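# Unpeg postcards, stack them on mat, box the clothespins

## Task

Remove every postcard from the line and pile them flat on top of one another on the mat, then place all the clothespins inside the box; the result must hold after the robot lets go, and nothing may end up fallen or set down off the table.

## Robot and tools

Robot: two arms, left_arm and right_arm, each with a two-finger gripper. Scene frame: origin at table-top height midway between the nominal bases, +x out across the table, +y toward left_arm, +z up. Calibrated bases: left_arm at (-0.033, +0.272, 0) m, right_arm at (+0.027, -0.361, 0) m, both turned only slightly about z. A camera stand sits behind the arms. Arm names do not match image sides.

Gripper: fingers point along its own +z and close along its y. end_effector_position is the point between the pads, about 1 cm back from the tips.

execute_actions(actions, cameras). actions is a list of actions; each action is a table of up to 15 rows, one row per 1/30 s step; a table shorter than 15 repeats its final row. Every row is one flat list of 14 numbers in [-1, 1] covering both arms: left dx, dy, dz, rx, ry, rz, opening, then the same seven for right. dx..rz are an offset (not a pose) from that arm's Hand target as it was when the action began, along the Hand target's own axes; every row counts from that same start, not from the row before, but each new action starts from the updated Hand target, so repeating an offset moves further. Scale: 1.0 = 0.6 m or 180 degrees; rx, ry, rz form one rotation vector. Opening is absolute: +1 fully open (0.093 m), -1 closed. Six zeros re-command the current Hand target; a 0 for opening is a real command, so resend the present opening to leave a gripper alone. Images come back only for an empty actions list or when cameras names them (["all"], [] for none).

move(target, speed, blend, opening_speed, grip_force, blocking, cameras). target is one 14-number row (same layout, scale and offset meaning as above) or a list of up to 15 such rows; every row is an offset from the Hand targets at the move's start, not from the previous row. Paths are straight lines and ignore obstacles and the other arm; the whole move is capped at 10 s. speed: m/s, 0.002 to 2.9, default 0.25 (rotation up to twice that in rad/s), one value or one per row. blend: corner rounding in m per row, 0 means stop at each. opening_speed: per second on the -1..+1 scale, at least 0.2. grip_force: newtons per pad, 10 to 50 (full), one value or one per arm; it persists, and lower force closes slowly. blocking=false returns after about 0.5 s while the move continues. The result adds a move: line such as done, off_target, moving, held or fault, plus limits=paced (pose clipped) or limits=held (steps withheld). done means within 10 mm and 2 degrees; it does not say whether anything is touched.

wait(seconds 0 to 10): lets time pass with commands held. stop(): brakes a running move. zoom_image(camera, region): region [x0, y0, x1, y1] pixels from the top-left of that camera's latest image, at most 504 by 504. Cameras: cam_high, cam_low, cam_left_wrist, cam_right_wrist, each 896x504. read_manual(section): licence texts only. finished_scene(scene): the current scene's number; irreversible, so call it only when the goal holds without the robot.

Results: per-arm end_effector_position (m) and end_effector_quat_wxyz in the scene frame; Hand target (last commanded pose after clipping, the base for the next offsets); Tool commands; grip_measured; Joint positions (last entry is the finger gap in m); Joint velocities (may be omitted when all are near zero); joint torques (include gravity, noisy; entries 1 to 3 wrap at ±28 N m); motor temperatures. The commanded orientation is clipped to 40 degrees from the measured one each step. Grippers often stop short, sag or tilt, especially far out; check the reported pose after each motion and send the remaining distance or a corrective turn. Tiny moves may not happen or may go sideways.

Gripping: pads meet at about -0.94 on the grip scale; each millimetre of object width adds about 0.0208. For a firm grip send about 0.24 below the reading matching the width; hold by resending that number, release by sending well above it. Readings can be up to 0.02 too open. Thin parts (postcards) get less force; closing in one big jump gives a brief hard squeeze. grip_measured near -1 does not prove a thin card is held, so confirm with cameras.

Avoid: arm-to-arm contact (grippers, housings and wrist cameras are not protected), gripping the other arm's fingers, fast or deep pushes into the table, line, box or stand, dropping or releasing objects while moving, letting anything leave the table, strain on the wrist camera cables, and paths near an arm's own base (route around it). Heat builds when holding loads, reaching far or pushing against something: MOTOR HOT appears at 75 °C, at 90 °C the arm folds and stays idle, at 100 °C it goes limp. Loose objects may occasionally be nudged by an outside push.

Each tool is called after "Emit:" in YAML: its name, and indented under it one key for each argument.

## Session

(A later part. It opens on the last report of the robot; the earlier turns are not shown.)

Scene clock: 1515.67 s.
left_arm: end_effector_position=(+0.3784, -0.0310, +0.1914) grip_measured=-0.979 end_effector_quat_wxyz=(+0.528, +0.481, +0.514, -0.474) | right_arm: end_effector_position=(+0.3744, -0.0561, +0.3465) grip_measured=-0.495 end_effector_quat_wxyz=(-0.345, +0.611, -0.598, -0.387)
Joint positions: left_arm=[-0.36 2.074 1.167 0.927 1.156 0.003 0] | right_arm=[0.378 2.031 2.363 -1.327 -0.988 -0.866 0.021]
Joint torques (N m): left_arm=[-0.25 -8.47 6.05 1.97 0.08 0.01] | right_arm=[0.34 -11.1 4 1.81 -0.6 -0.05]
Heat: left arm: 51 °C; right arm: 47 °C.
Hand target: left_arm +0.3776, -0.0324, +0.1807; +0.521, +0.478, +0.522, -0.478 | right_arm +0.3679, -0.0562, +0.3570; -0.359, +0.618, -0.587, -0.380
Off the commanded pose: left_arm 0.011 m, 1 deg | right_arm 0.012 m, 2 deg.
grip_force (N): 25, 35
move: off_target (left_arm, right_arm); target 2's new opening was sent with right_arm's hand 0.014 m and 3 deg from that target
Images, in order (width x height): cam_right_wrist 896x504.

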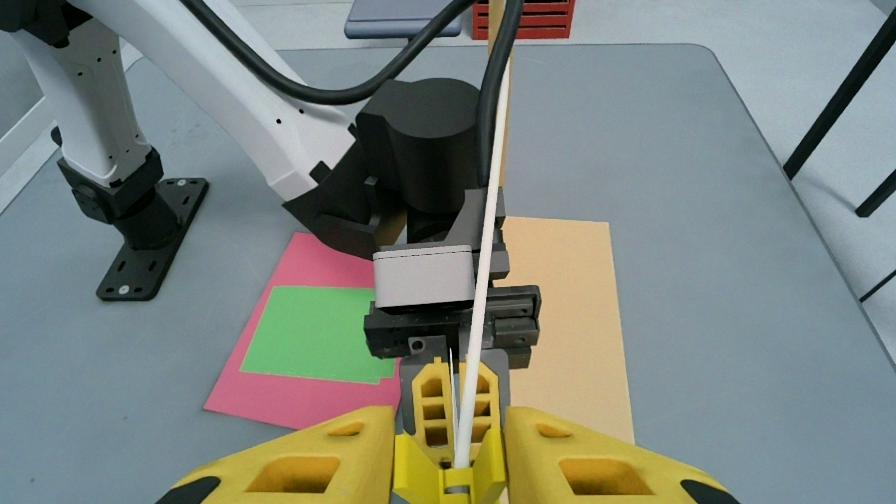

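Emit:
move:
  target: [0, 0, 0, 0, 0, 0, -1, 0, 0, 0, 0, 0, 0, -0.62]
  speed: 0.05
  opening_speed: 0.3
  cameras: ["cam_right_wrist", "cam_left_wrist", "cam_low"]

Emit:
zoom_image:
  camera: "cam_low"
  region: [380, 0, 580, 180]

Emit:
zoom_image:
  camera: "cam_right_wrist"
  region: [340, 320, 560, 504]

Scene clock: 1526.50 s.
left_arm: end_effector_position=(+0.3784, -0.0310, +0.1914) grip_measured=-0.979 end_effector_quat_wxyz=(+0.528, +0.481, +0.514, -0.474) | right_arm: end_effector_position=(+0.3744, -0.0561, +0.3465) grip_measured=-0.615 end_effector_quat_wxyz=(-0.346, +0.611, -0.598, -0.387)
Joint positions: left_arm=[-0.36 2.074 1.167 0.927 1.156 0.003 0] | right_arm=[0.378 2.031 2.363 -1.327 -0.988 -0.866 0.016]
Joint torques (N m): left_arm=[0.13 -8.25 6.15 2.02 0.07 -0.07] | right_arm=[0.34 -11.11 3.99 1.8 -0.59 -0.05]
Motor temperatures (°C): left_arm=[31 50 50 50 28 29 31] | right_arm=[32 49 39 38 32 29 30]
Heat: left arm: 50 °C; right arm: 49 °C.
Hand target: left_arm +0.3776, -0.0324, +0.1807; +0.521, +0.478, +0.522, -0.478 | right_arm +0.3679, -0.0562, +0.3571; -0.359, +0.618, -0.587, -0.380
Off the commanded pose: left_arm 0.011 m, 1 deg | right_arm 0.012 m, 2 deg.
grip_force (N): 25, 35
move: off_target (left_arm, right_arm)
Images, in order (width x height): cam_low 896x504, cam_left_wrist 896x504, cam_right_wrist 896x504.

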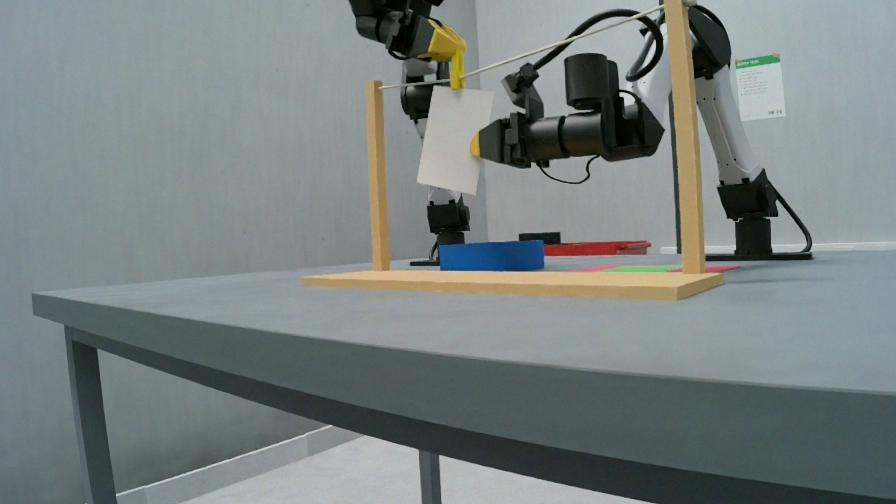

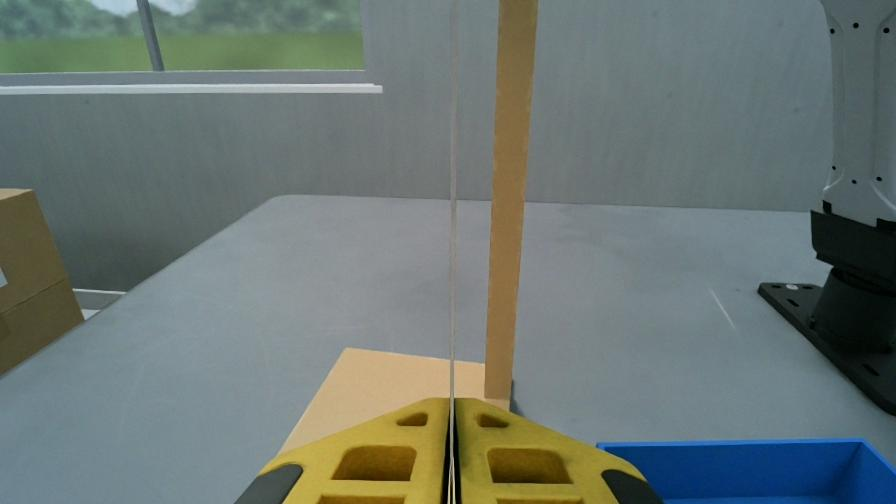

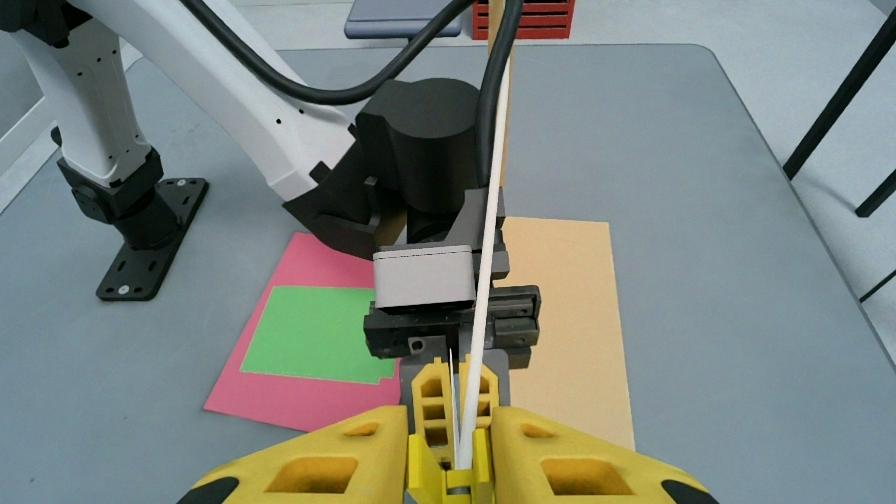

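Scaled by 2.520.

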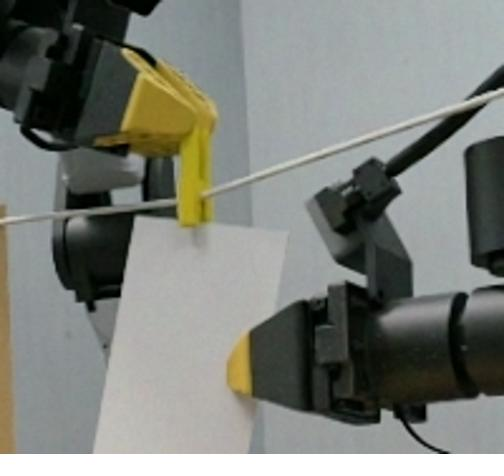

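Scaled by 2.291.

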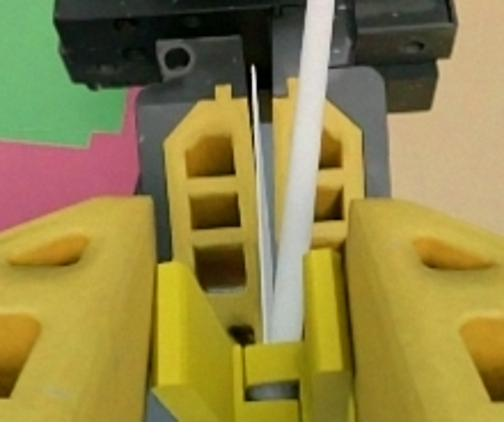

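Emit:
move:
  target: [0, 0, 0, 0, 0, 0, -1, 0, 0, 0, 0, 0, 0, -0.69]
  speed: 0.05
  opening_speed: 0.3
  cameras: ["cam_right_wrist", "cam_low"]

Emit:
zoom_image:
  camera: "cam_low"
  region: [410, 20, 510, 110]

Emit:
zoom_image:
  camera: "cam_right_wrist"
  region: [340, 320, 560, 504]

Scene clock: 1535.80 s.
left_arm: end_effector_position=(+0.3784, -0.0310, +0.1914) grip_measured=-0.979 end_effector_quat_wxyz=(+0.528, +0.481, +0.514, -0.474) | right_arm: end_effector_position=(+0.3744, -0.0561, +0.3465) grip_measured=-0.682 end_effector_quat_wxyz=(-0.346, +0.611, -0.598, -0.387)
Joint positions: left_arm=[-0.36 2.074 1.167 0.927 1.156 0.003 0] | right_arm=[0.378 2.031 2.363 -1.327 -0.988 -0.866 0.012]
Joint torques (N m): left_arm=[0.13 -7.97 5.98 2 0.09 -0.07] | right_arm=[0.34 -11.11 3.99 1.8 -0.59 -0.06]
Heat: left arm: 50 °C; right arm: 50 °C.
Hand target: left_arm +0.3776, -0.0324, +0.1807; +0.521, +0.478, +0.522, -0.478 | right_arm +0.3679, -0.0562, +0.3570; -0.359, +0.618, -0.587, -0.380
Off the commanded pose: left_arm 0.011 m, 1 deg | right_arm 0.012 m, 2 deg.
grip_force (N): 25, 35
move: off_target (left_arm, right_arm)
Images, in order (width x height): cam_low 896x504, cam_right_wrist 896x504.

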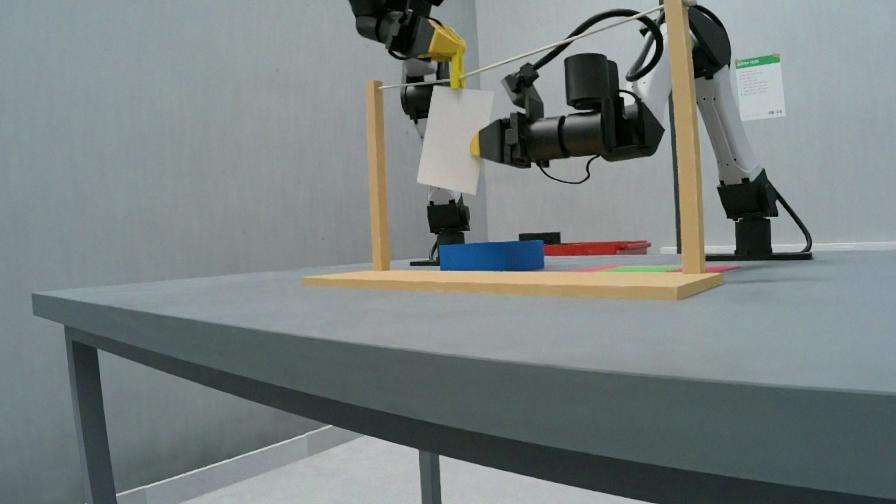

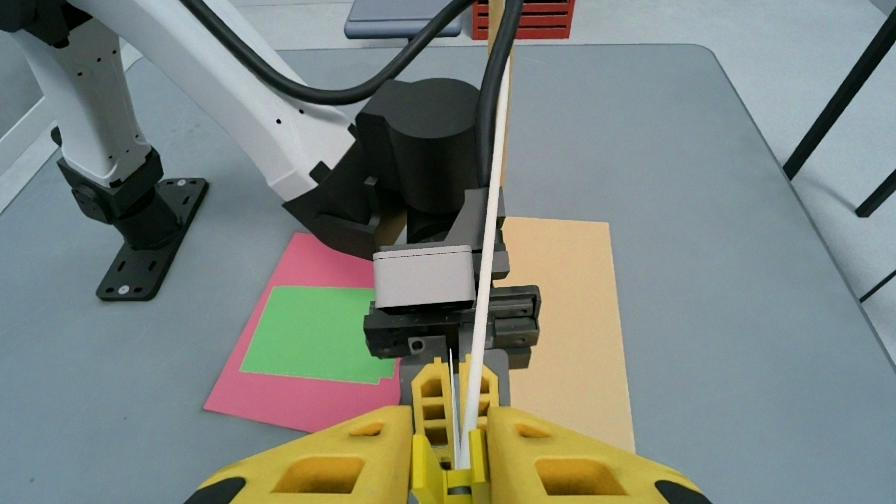

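Scaled by 5.040.

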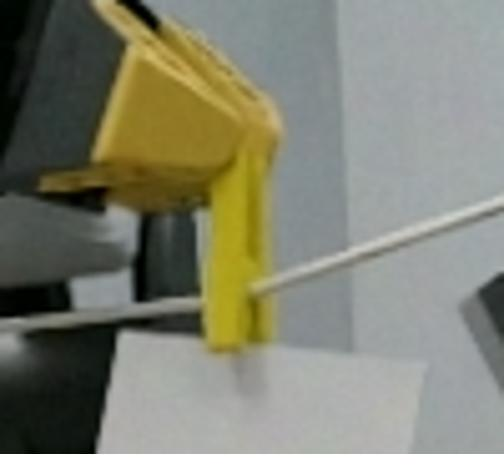

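Scaled by 2.291.

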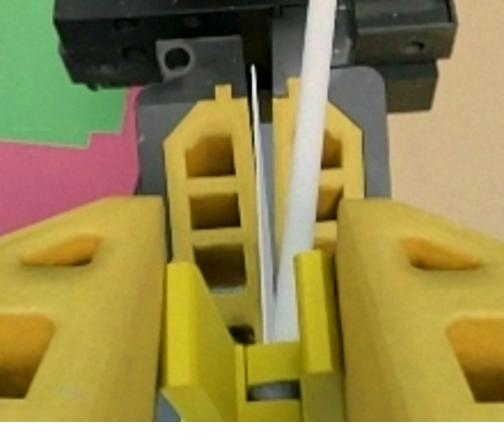

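Emit:
move:
  target: [0.05, 0, 0, 0, 0, 0, -1, 0, 0, 0, 0, 0, 0, -0.69]
  speed: 0.05
  cameras: ["cam_low"]

Emit:
zoom_image:
  camera: "cam_low"
  region: [400, 20, 560, 220]

Scene clock: 1546.03 s.
left_arm: end_effector_position=(+0.3787, -0.0311, +0.1561) grip_measured=-0.979 end_effector_quat_wxyz=(+0.522, +0.479, +0.520, -0.477) | right_arm: end_effector_position=(+0.3747, -0.0560, +0.3467) grip_measured=-0.682 end_effector_quat_wxyz=(-0.346, +0.612, -0.597, -0.386)
Joint positions: left_arm=[-0.36 2.158 1.139 1.019 1.156 0.003 0] | right_arm=[0.378 2.031 2.363 -1.325 -0.988 -0.866 0.012]
Joint torques (N m): left_arm=[0.18 -8.99 6.11 2.04 0.08 -0.04] | right_arm=[0.34 -11.11 3.97 1.79 -0.59 -0.06]
Heat: left arm: 50 °C; right arm: 50 °C.
Hand target: left_arm +0.3775, -0.0324, +0.1506; +0.521, +0.478, +0.522, -0.478 | right_arm +0.3679, -0.0561, +0.3571; -0.359, +0.618, -0.587, -0.380
Off the commanded pose: left_arm 0.006 m, 0 deg | right_arm 0.012 m, 2 deg.
grip_force (N): 25, 35
move: off_target (right_arm)
Images, in order (width x height): cam_low 896x504.

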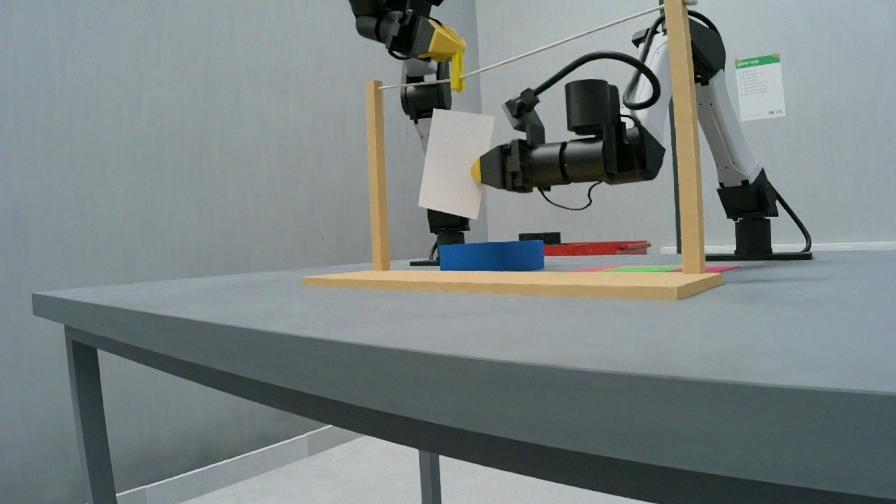

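Scaled by 2.520.

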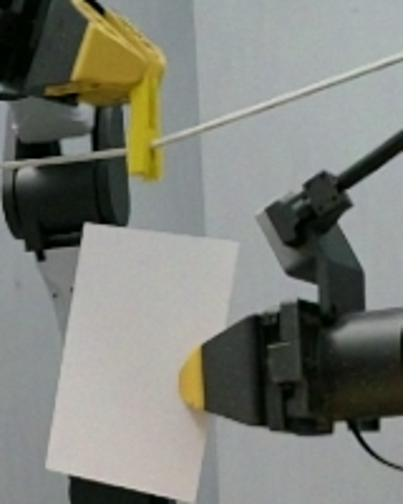

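Emit:
move:
  target:
    - [0, 0, -0.1, 0, 0, 0, -1, -0.0594, 0, -0.0303, 0, 0, 0, -0.71]
    - [0, -0.164, -0.2, 0, 0, 0, -1, -0.0743, 0, -0.0378, 0, 0, 0, -0.71]
  speed: 0.08
  blend: 0.02
  cameras: ["cam_low", "cam_right_wrist"]

Emit:
zoom_image:
  camera: "cam_low"
  region: [400, 0, 520, 110]

Scene clock: 1562.50 s.
left_arm: end_effector_position=(+0.2719, +0.0769, +0.1440) grip_measured=-0.979 end_effector_quat_wxyz=(+0.511, +0.469, +0.533, -0.485) | right_arm: end_effector_position=(+0.3694, -0.0585, +0.3983) grip_measured=-0.703 end_effector_quat_wxyz=(-0.373, +0.596, -0.598, -0.384)
Joint positions: left_arm=[-0.126 1.848 0.556 1.249 1.387 0.003 0] | right_arm=[0.378 2.184 2.845 -1.543 -0.985 -0.774 0.011]
Joint torques (N m): left_arm=[0.54 -7.79 4.52 1.95 0.22 -0.02] | right_arm=[0.24 -8.76 5.52 2 -0.64 0.02]
Heat: left arm: 51 °C; right arm: 51 °C.
Hand target: left_arm +0.2690, +0.0786, +0.1508; +0.521, +0.478, +0.522, -0.478 | right_arm +0.3679, -0.0562, +0.4071; -0.359, +0.618, -0.587, -0.380
Off the commanded pose: left_arm 0.008 m, 2 deg | right_arm 0.009 m, 3 deg.
elbow stopped short (right arm): the move would have taken joint 3 (elbow) straighter than the controller allows.
grip_force (N): 25, 35
move: off_target (right_arm)
Images, in order (width x height): cam_low 896x504, cam_right_wrist 896x504.

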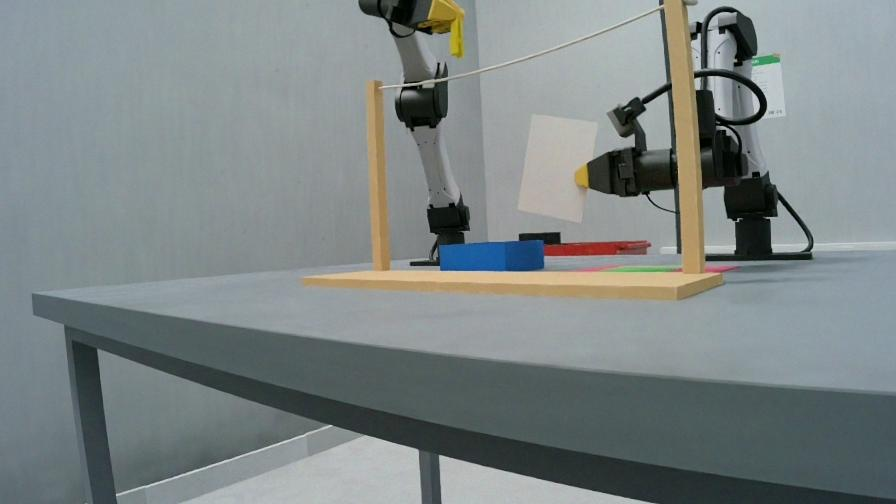

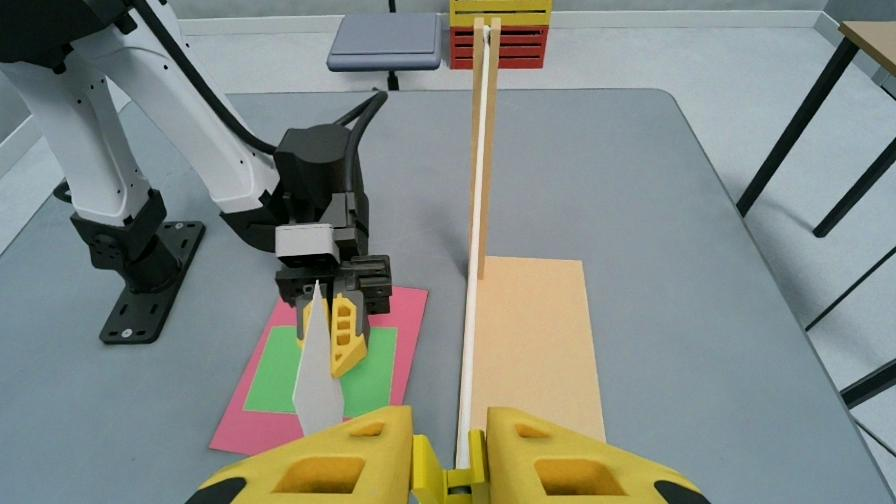

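Scaled by 4.200.

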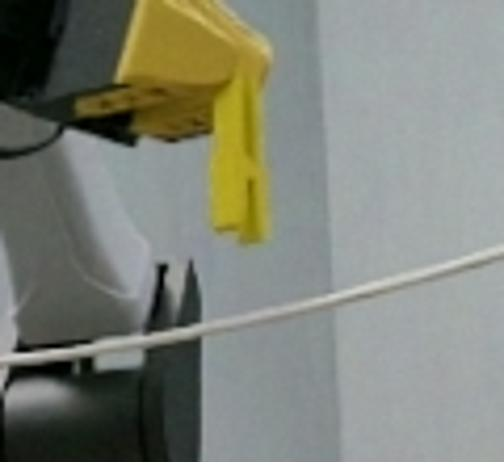

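Emit:
move:
  target:
    - [-0.0487, -0.0497, -0.2158, -0.1301, 0.1718, -0.4746, -1, 0.0543, 0.0687, -0.0882, 0, 0, 0, -0.71]
    - [0.168, -0.0303, -0.208, -0.1301, 0.1718, -0.4746, -1, 0.1205, 0.2193, -0.0643, 0.1818, 0.043, 0.1087, -0.71]
  speed: [0.15, 0.12]
  blend: 0.02
  cameras: ["cam_high", "cam_right_wrist", "cam_left_wrist"]

Scene clock: 1622.43 s.
left_arm: end_effector_position=(+0.2394, +0.2015, +0.0589) grip_measured=-0.979 end_effector_quat_wxyz=(+0.002, -0.003, +0.882, -0.471) | right_arm: end_effector_position=(+0.2400, -0.1303, +0.3586) grip_measured=-0.703 end_effector_quat_wxyz=(+0.402, -0.413, +0.789, +0.213)
Joint positions: left_arm=[0.218 1.871 1.026 -1.071 0.938 0.42 0] | right_arm=[0.684 1.16 1.537 -1.017 -0.203 -0.143 0.011]
Joint torques (N m): left_arm=[-0.5 -5.53 4.62 0.07 0.49 -0.13] | right_arm=[0.29 -3.02 4.42 2.71 -0.06 0.08]
Heat: left arm: 50 °C; right arm: 49 °C.
Hand target: left_arm +0.2400, +0.2014, +0.0501; +0.000, -0.001, +0.886, -0.463 | right_arm +0.2400, -0.1302, +0.3603; +0.410, -0.409, +0.787, +0.213
Off the commanded pose: left_arm 0.009 m, 1 deg | right_arm 0.002 m, 1 deg.
grip_force (N): 25, 35
move: done
Images, in order (width x height): cam_high 896x504, cam_left_wrist 896x504, cam_right_wrist 896x504.

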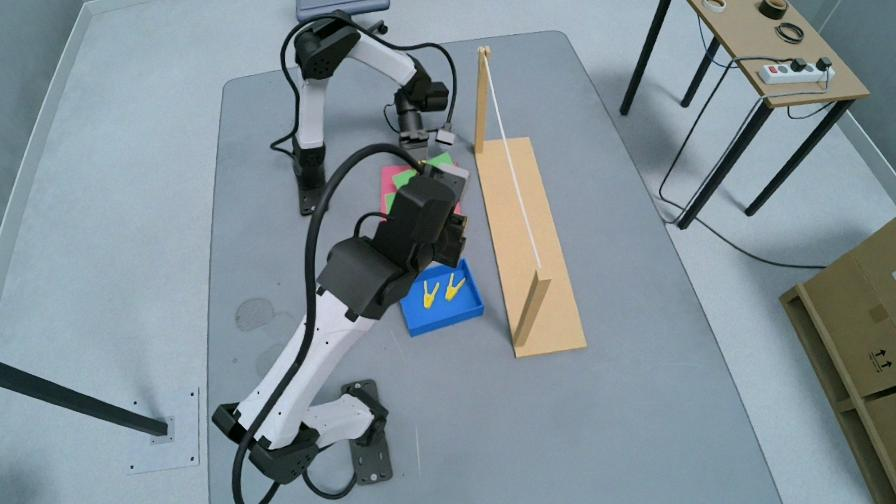

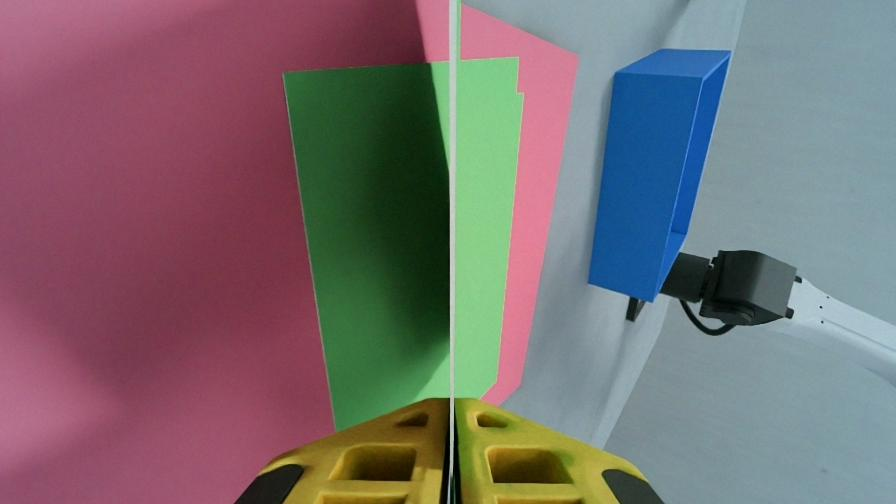

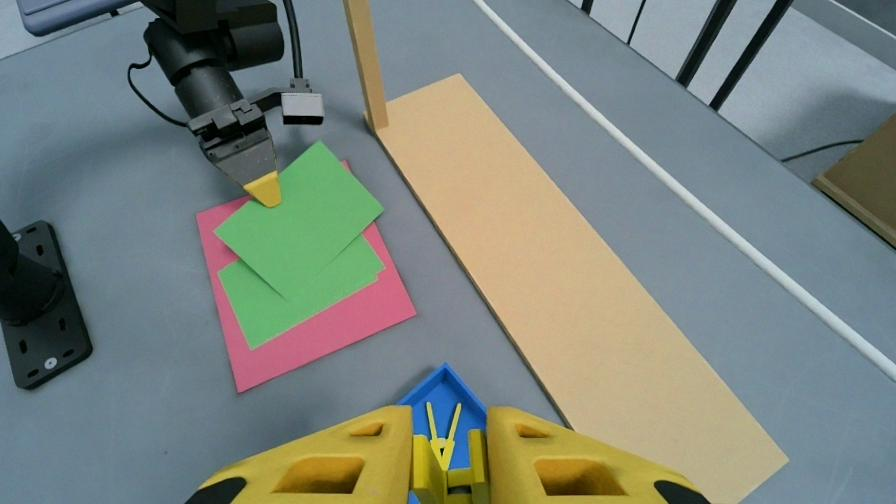

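Emit:
move:
  target:
    - [0.004, 0.018, 0.018, 0, 0, 0, -1, 0.2433, 0.106, 0.1175, 0, 0, 0, -0.71]
    - [0.0067, 0.0308, 0.0316, 0, 0, 0, -1, 0.4238, 0.106, 0.244, 0, 0, 0, -0.71]
  speed: [0.15, 0.1]
  blend: 0.02
  cameras: ["cam_high", "cam_right_wrist", "cam_left_wrist"]

Scene clock: 1666.37 s.
left_arm: end_effector_position=(+0.2408, +0.1922, +0.0472) grip_measured=-0.979 end_effector_quat_wxyz=(+0.016, -0.007, +0.866, -0.500) | right_arm: end_effector_position=(+0.1746, -0.1143, +0.0725) grip_measured=-0.703 end_effector_quat_wxyz=(+0.411, -0.411, +0.786, +0.212)
Joint positions: left_arm=[0.21 1.906 0.97 -0.969 1.015 0.411 0] | right_arm=[1.067 0.946 0.227 0.106 0.117 0.078 0.011]
Joint torques (N m): left_arm=[-0.64 -4.67 3.78 0.38 -0.21 -0.14] | right_arm=[0.35 -0.64 4.62 2.79 0.01 0.11]
Motor temperatures (°C): left_arm=[31 45 46 43 29 29 31] | right_arm=[32 41 38 43 31 29 30]
Heat: left arm: 46 °C; right arm: 43 °C.
Hand target: left_arm +0.2359, +0.1964, +0.0241; +0.000, +0.000, +0.886, -0.463 | right_arm +0.1730, -0.1149, +0.0680; +0.410, -0.409, +0.787, +0.213
Off the commanded pose: left_arm 0.024 m, 5 deg | right_arm 0.005 m, 0 deg.
grip_force (N): 25, 35
move: off_target (left_arm)
Images, in order (width x height): cam_high 896x504, cam_left_wrist 896x504, cam_right_wrist 896x504.

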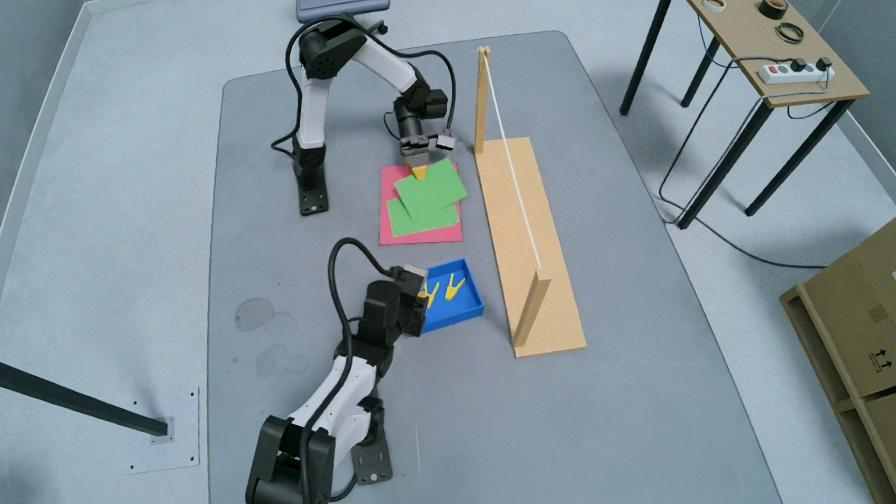

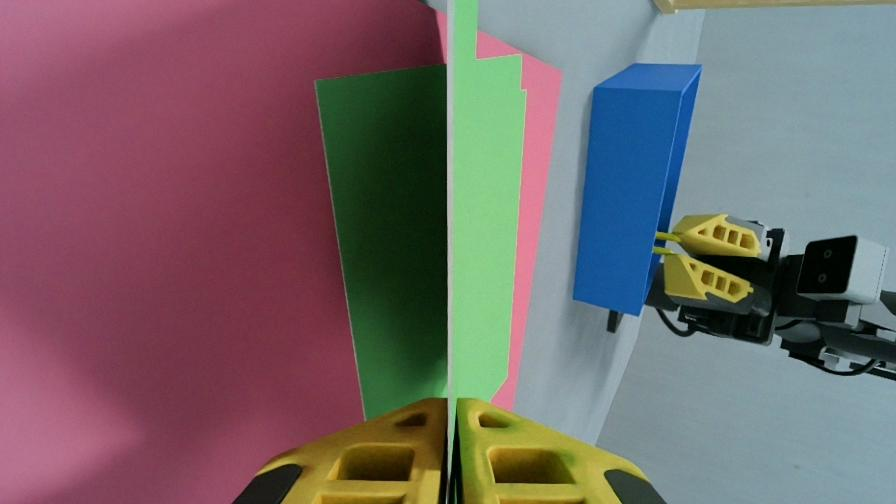

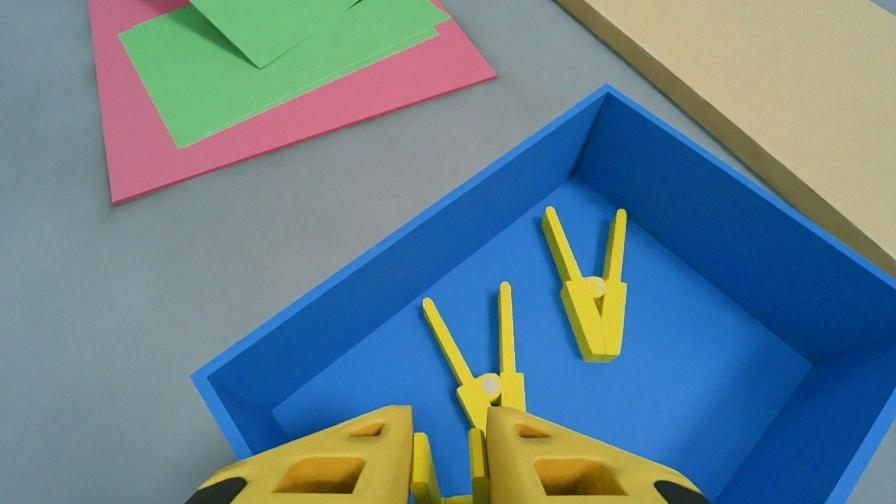

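Emit:
move:
  target:
    - [0, 0, 0, 0, 0, 0, -1, 0, 0, 0, 0, 0, 0, 0.0]
    - [0, 0.006, 0.003, 0, 0, 0, -1, 0, 0, -0.167, 0, 0, 0, 0.0]
  speed: [0.05, 0.1]
  opening_speed: 0.6
  cameras: ["cam_high", "cam_right_wrist", "cam_left_wrist"]

Scene clock: 1704.13 s.
left_arm: end_effector_position=(+0.2414, +0.1916, +0.0455) grip_measured=-0.979 end_effector_quat_wxyz=(+0.015, -0.009, +0.864, -0.504) | right_arm: end_effector_position=(+0.1247, -0.1834, +0.1117) grip_measured=-0.001 end_effector_quat_wxyz=(+0.397, -0.419, +0.791, +0.204)
Joint positions: left_arm=[0.21 1.917 0.97 -0.964 1.022 0.411 0] | right_arm=[1.244 0.31 0.329 -0.689 0.251 0.182 0.045]
Joint torques (N m): left_arm=[-0.16 -4.59 3.58 0.4 -0.17 -0.08] | right_arm=[0.35 0.99 8.39 2.46 0.17 0.13]
Heat: left arm: 45 °C; right arm: 45 °C.
Hand target: left_arm +0.2359, +0.1969, +0.0201; +0.000, +0.000, +0.886, -0.463 | right_arm +0.1259, -0.1821, +0.1256; +0.410, -0.409, +0.787, +0.213
Off the commanded pose: left_arm 0.027 m, 6 deg | right_arm 0.014 m, 2 deg.
grip_force (N): 25, 35
move: off_target (left_arm, right_arm)
Images, in order (width x height): cam_high 896x504, cam_left_wrist 896x504, cam_right_wrist 896x504.

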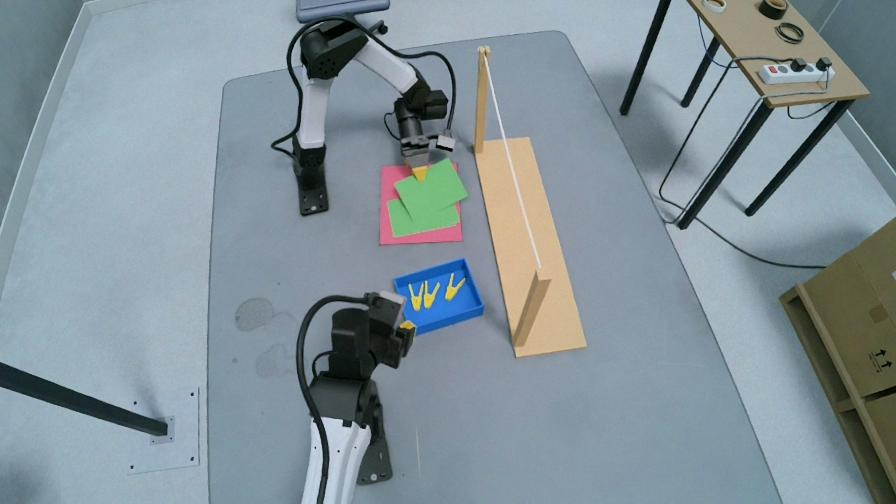

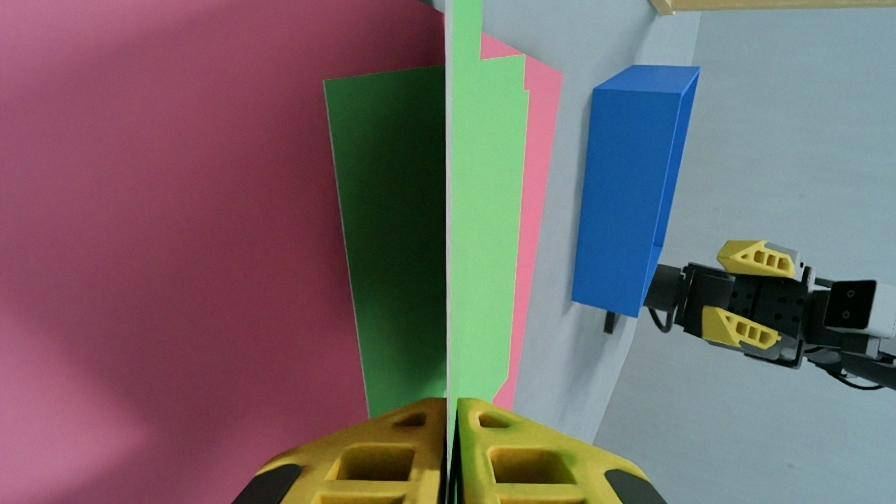

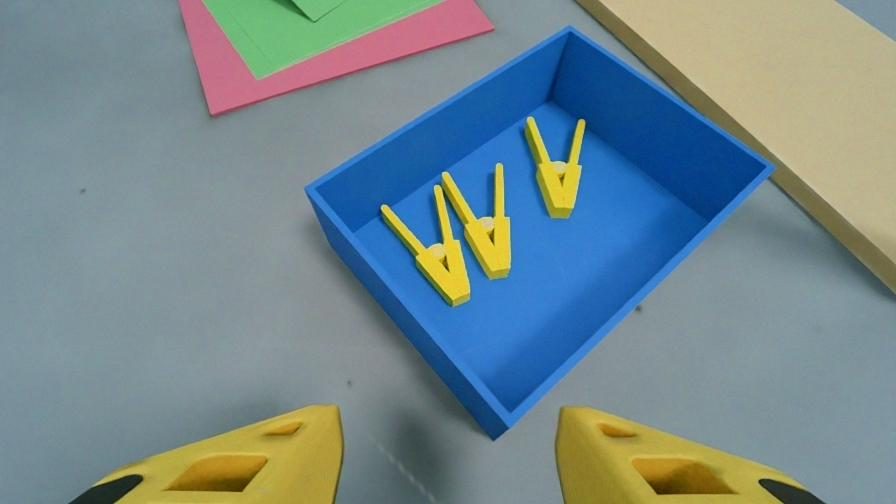

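Emit:
move:
  target: [0, 0.018, 0.0125, 0, 0, 0, -1, 0, 0, 0, 0, 0, 0, 0.0]
  speed: [0.05, 0.1]
  cameras: ["cam_left_wrist", "cam_right_wrist", "cam_low"]

Emit:
zoom_image:
  camera: "cam_low"
  region: [500, 180, 760, 290]

speed must be one number or a list of one number, got a list of 2; nothing of the call was run

This scene's latest camera images include none from cam_low. They are from: cam_high, cam_left_wrist, cam_right_wrist. cam_low's image comes with the result of a call that names it in "cameras".

Emit:
move:
  target: [0, 0.018, 0.0125, 0, 0, 0, -1, 0, 0, 0, 0, 0, 0, 0.0]
  speed: 0.05
  cameras: ["cam_left_wrist", "cam_low"]

Emit:
zoom_image:
  camera: "cam_low"
  region: [500, 180, 760, 290]

Scene clock: 1732.27 s.
left_arm: end_effector_position=(+0.2421, +0.1892, +0.0380) grip_measured=-0.979 end_effector_quat_wxyz=(+0.015, -0.015, +0.856, -0.517) | right_arm: end_effector_position=(+0.1247, -0.1835, +0.1115) grip_measured=-0.001 end_effector_quat_wxyz=(+0.397, -0.418, +0.791, +0.204)
Joint positions: left_arm=[0.21 1.952 0.957 -0.929 1.052 0.411 0] | right_arm=[1.244 0.31 0.329 -0.69 0.252 0.183 0.045]
Joint torques (N m): left_arm=[0.06 -4.52 3.21 0.45 -0.54 -0.17] | right_arm=[0.36 0.99 8.39 2.44 0.18 0.12]
Heat: left arm: 44 °C; right arm: 43 °C.
Hand target: left_arm +0.2359, +0.1970, +0.0070; +0.000, +0.000, +0.886, -0.463 | right_arm +0.1259, -0.1821, +0.1256; +0.410, -0.409, +0.787, +0.213
Off the commanded pose: left_arm 0.033 m, 8 deg | right_arm 0.014 m, 2 deg.
grip_force (N): 25, 35
move: off_target (left_arm, right_arm)
Images, in order (width x height): cam_low 896x504, cam_left_wrist 896x504.

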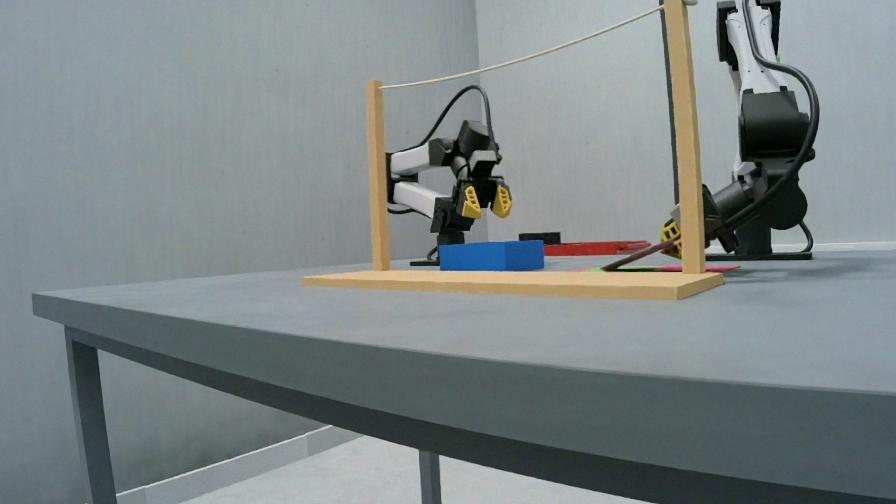

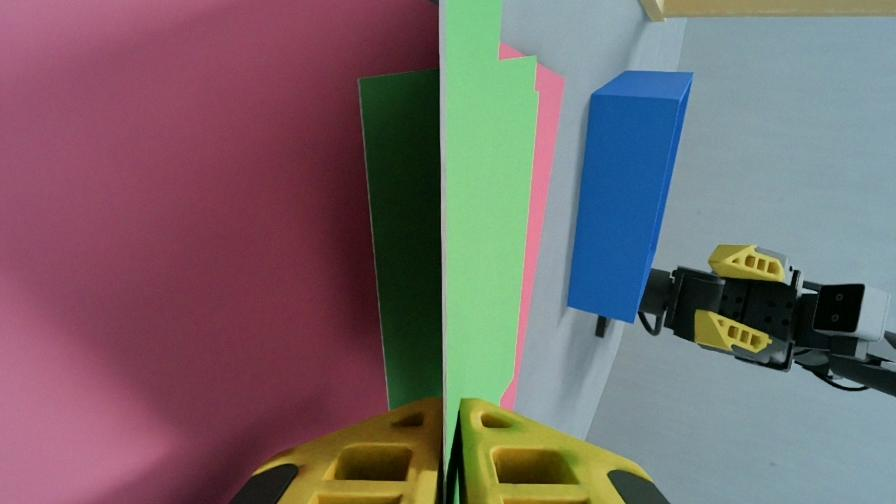

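Scaled by 1.938.

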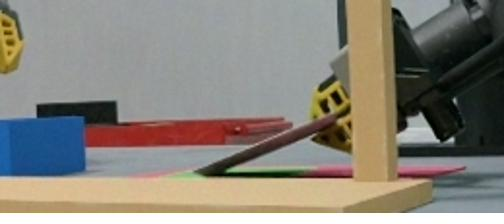

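Emit:
move:
  target:
    - [-0.0103, -0.0496, -0.0192, 0.044, 0, 0, -1, 0, 0, 0, 0, 0, 0, 0.0]
    - [-0.0103, -0.0496, -0.0192, 0.044, 0, 0, -0.6, 0, 0, 0, 0, 0, 0, 0.0]
  speed: 0.04
  opening_speed: 0.4
  cameras: ["cam_left_wrist", "cam_low"]

Emit:
zoom_image:
  camera: "cam_low"
  region: [500, 180, 760, 290]

Scene clock: 1756.80 s.
left_arm: end_effector_position=(+0.2397, +0.1882, +0.0400) grip_measured=-0.602 end_effector_quat_wxyz=(-0.004, -0.010, +0.850, -0.526) | right_arm: end_effector_position=(+0.1247, -0.1835, +0.1115) grip_measured=-0.001 end_effector_quat_wxyz=(+0.397, -0.418, +0.791, +0.204)
Joint positions: left_arm=[0.21 1.991 0.997 -1.016 1.056 0.475 0.016] | right_arm=[1.244 0.31 0.329 -0.69 0.252 0.183 0.045]
Joint torques (N m): left_arm=[0.13 -6.26 5.86 -0.41 0.53 0.24] | right_arm=[0.36 0.99 8.39 2.44 0.18 0.12]
Heat: left arm: 44 °C; right arm: 43 °C.
Hand target: left_arm +0.2422, +0.1894, +0.0380; +0.000, +0.000, +0.852, -0.523 | right_arm +0.1259, -0.1821, +0.1256; +0.410, -0.409, +0.787, +0.213
Off the commanded pose: left_arm 0.003 m, 1 deg | right_arm 0.014 m, 2 deg.
grip_force (N): 25, 35
move: off_target (right_arm); target 2's new opening was sent with left_arm's hand 0.009 m and 3 deg from that target
Images, in order (width x height): cam_low 896x504, cam_left_wrist 896x504.

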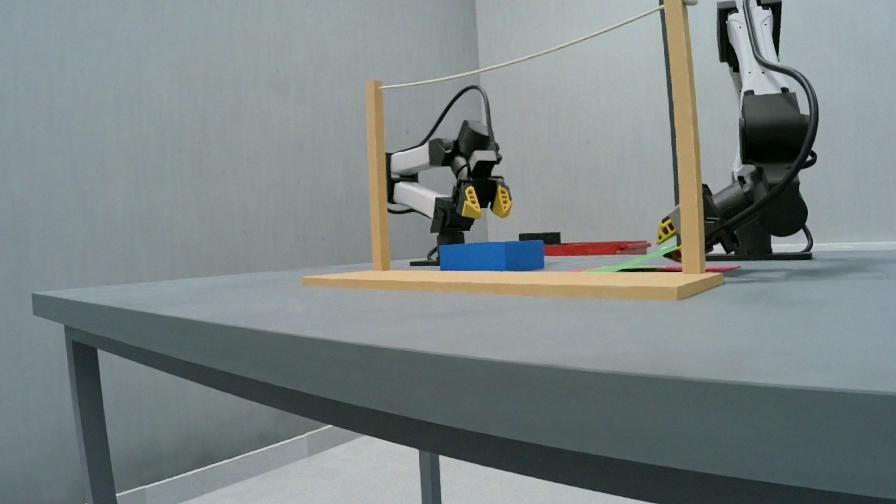

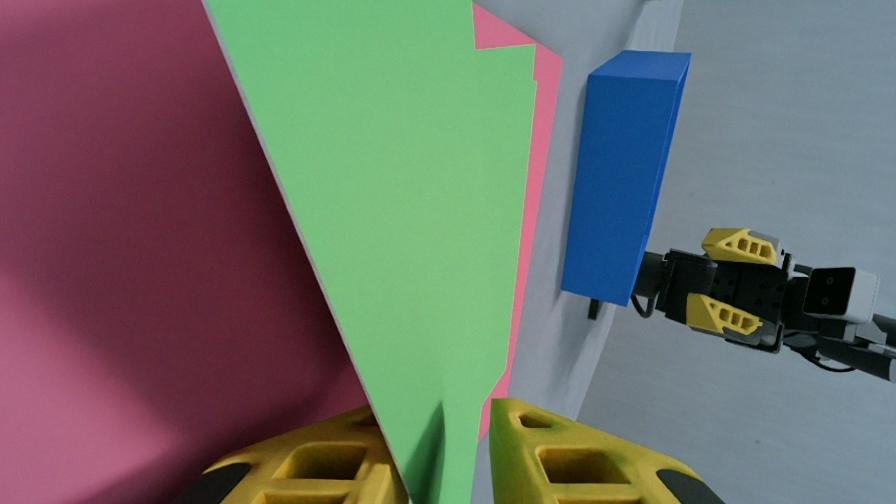

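Scaled by 1.938.

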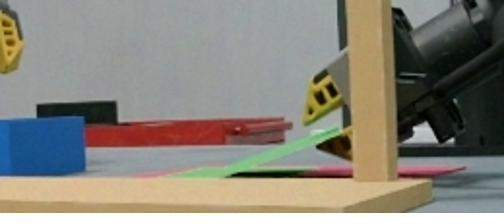

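Emit:
move:
  target:
    - [0, 0.0178, 0.009, 0, 0, 0, -0.6, 0, 0, 0, 0, 0, 0, 0.0]
    - [0, 0.06, -0.075, 0, 0, 0, -0.6, 0, 0, 0, 0, 0, 0, 0.0]
    - [0, -0.04, -0.17, 0, 0, 0, -0.6, 0, 0, 0, 0, 0, 0, 0.0]
  speed: [0.03, 0.12, 0.15]
  blend: [0.004, 0.02, 0]
  cameras: ["cam_left_wrist", "cam_high", "cam_low"]

Emit:
zoom_image:
  camera: "cam_high"
  region: [340, 120, 520, 360]

Emit:
zoom_image:
  camera: "cam_low"
  region: [500, 180, 760, 290]

Scene clock: 1772.00 s.
left_arm: end_effector_position=(+0.2410, +0.2665, +0.0991) grip_measured=-0.602 end_effector_quat_wxyz=(-0.007, -0.019, +0.851, -0.525) | right_arm: end_effector_position=(+0.1247, -0.1835, +0.1115) grip_measured=-0.001 end_effector_quat_wxyz=(+0.397, -0.418, +0.791, +0.204)
Joint positions: left_arm=[0.457 2.033 1.293 -1.574 0.916 0.823 0.016] | right_arm=[1.244 0.31 0.329 -0.69 0.252 0.183 0.045]
Joint torques (N m): left_arm=[0.61 -9.44 6.37 -1.07 0.44 0.22] | right_arm=[0.38 0.98 8.38 2.44 0.18 0.12]
Motor temperatures (°C): left_arm=[31 43 44 38 29 29 31] | right_arm=[32 38 42 43 31 29 30]
Heat: left arm: 44 °C; right arm: 43 °C.
Hand target: left_arm +0.2421, +0.2694, +0.1056; +0.000, -0.001, +0.852, -0.523 | right_arm +0.1259, -0.1821, +0.1256; +0.410, -0.409, +0.787, +0.213
Off the commanded pose: left_arm 0.007 m, 2 deg | right_arm 0.014 m, 2 deg.
joint sent to its limit (left arm) — joint 4 (wrist pitch), lower limit. The joint targets still meet the commanded pose.
grip_force (N): 25, 35
move: off_target (right_arm)
Images, in order (width x height): cam_high 896x504, cam_low 896x504, cam_left_wrist 896x504.

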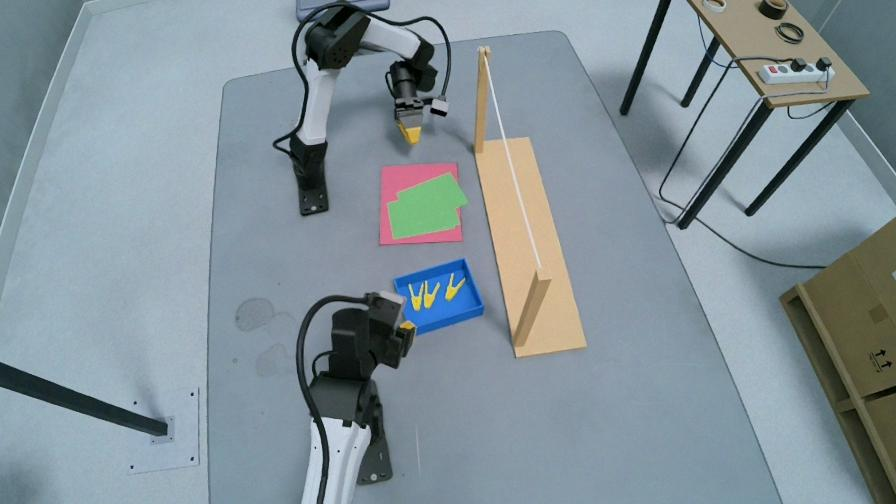

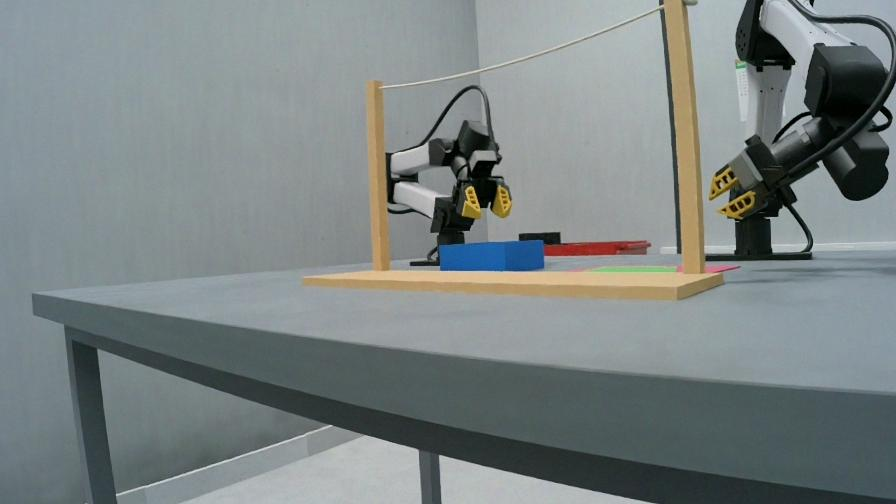

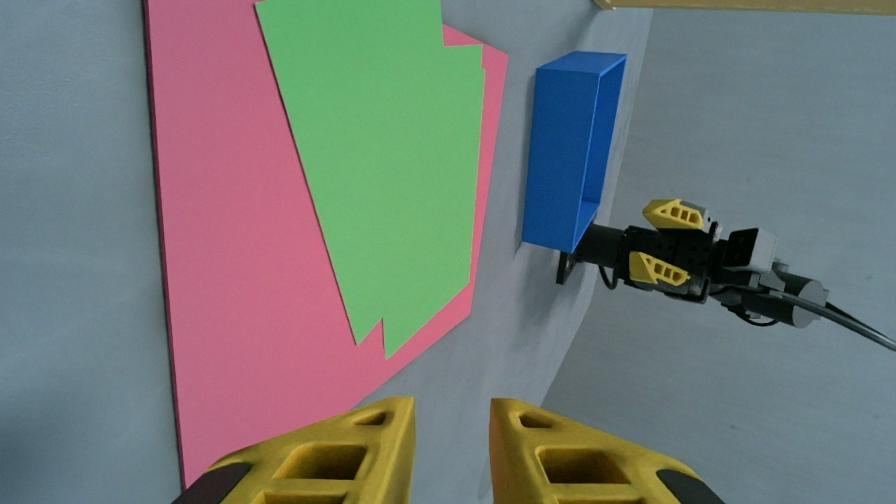

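Scaled by 2.100.

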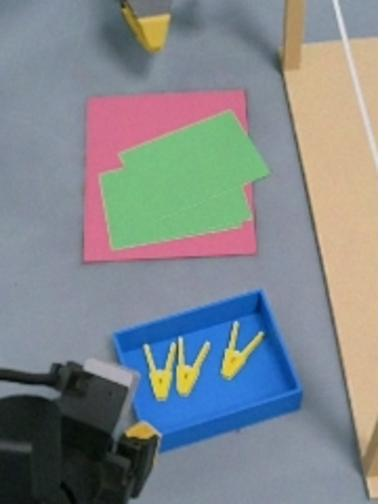

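Scaled by 1.938.

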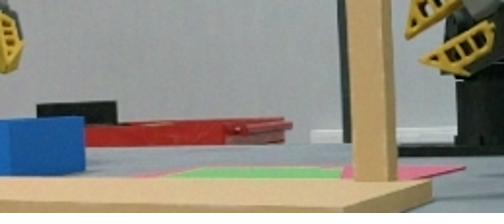

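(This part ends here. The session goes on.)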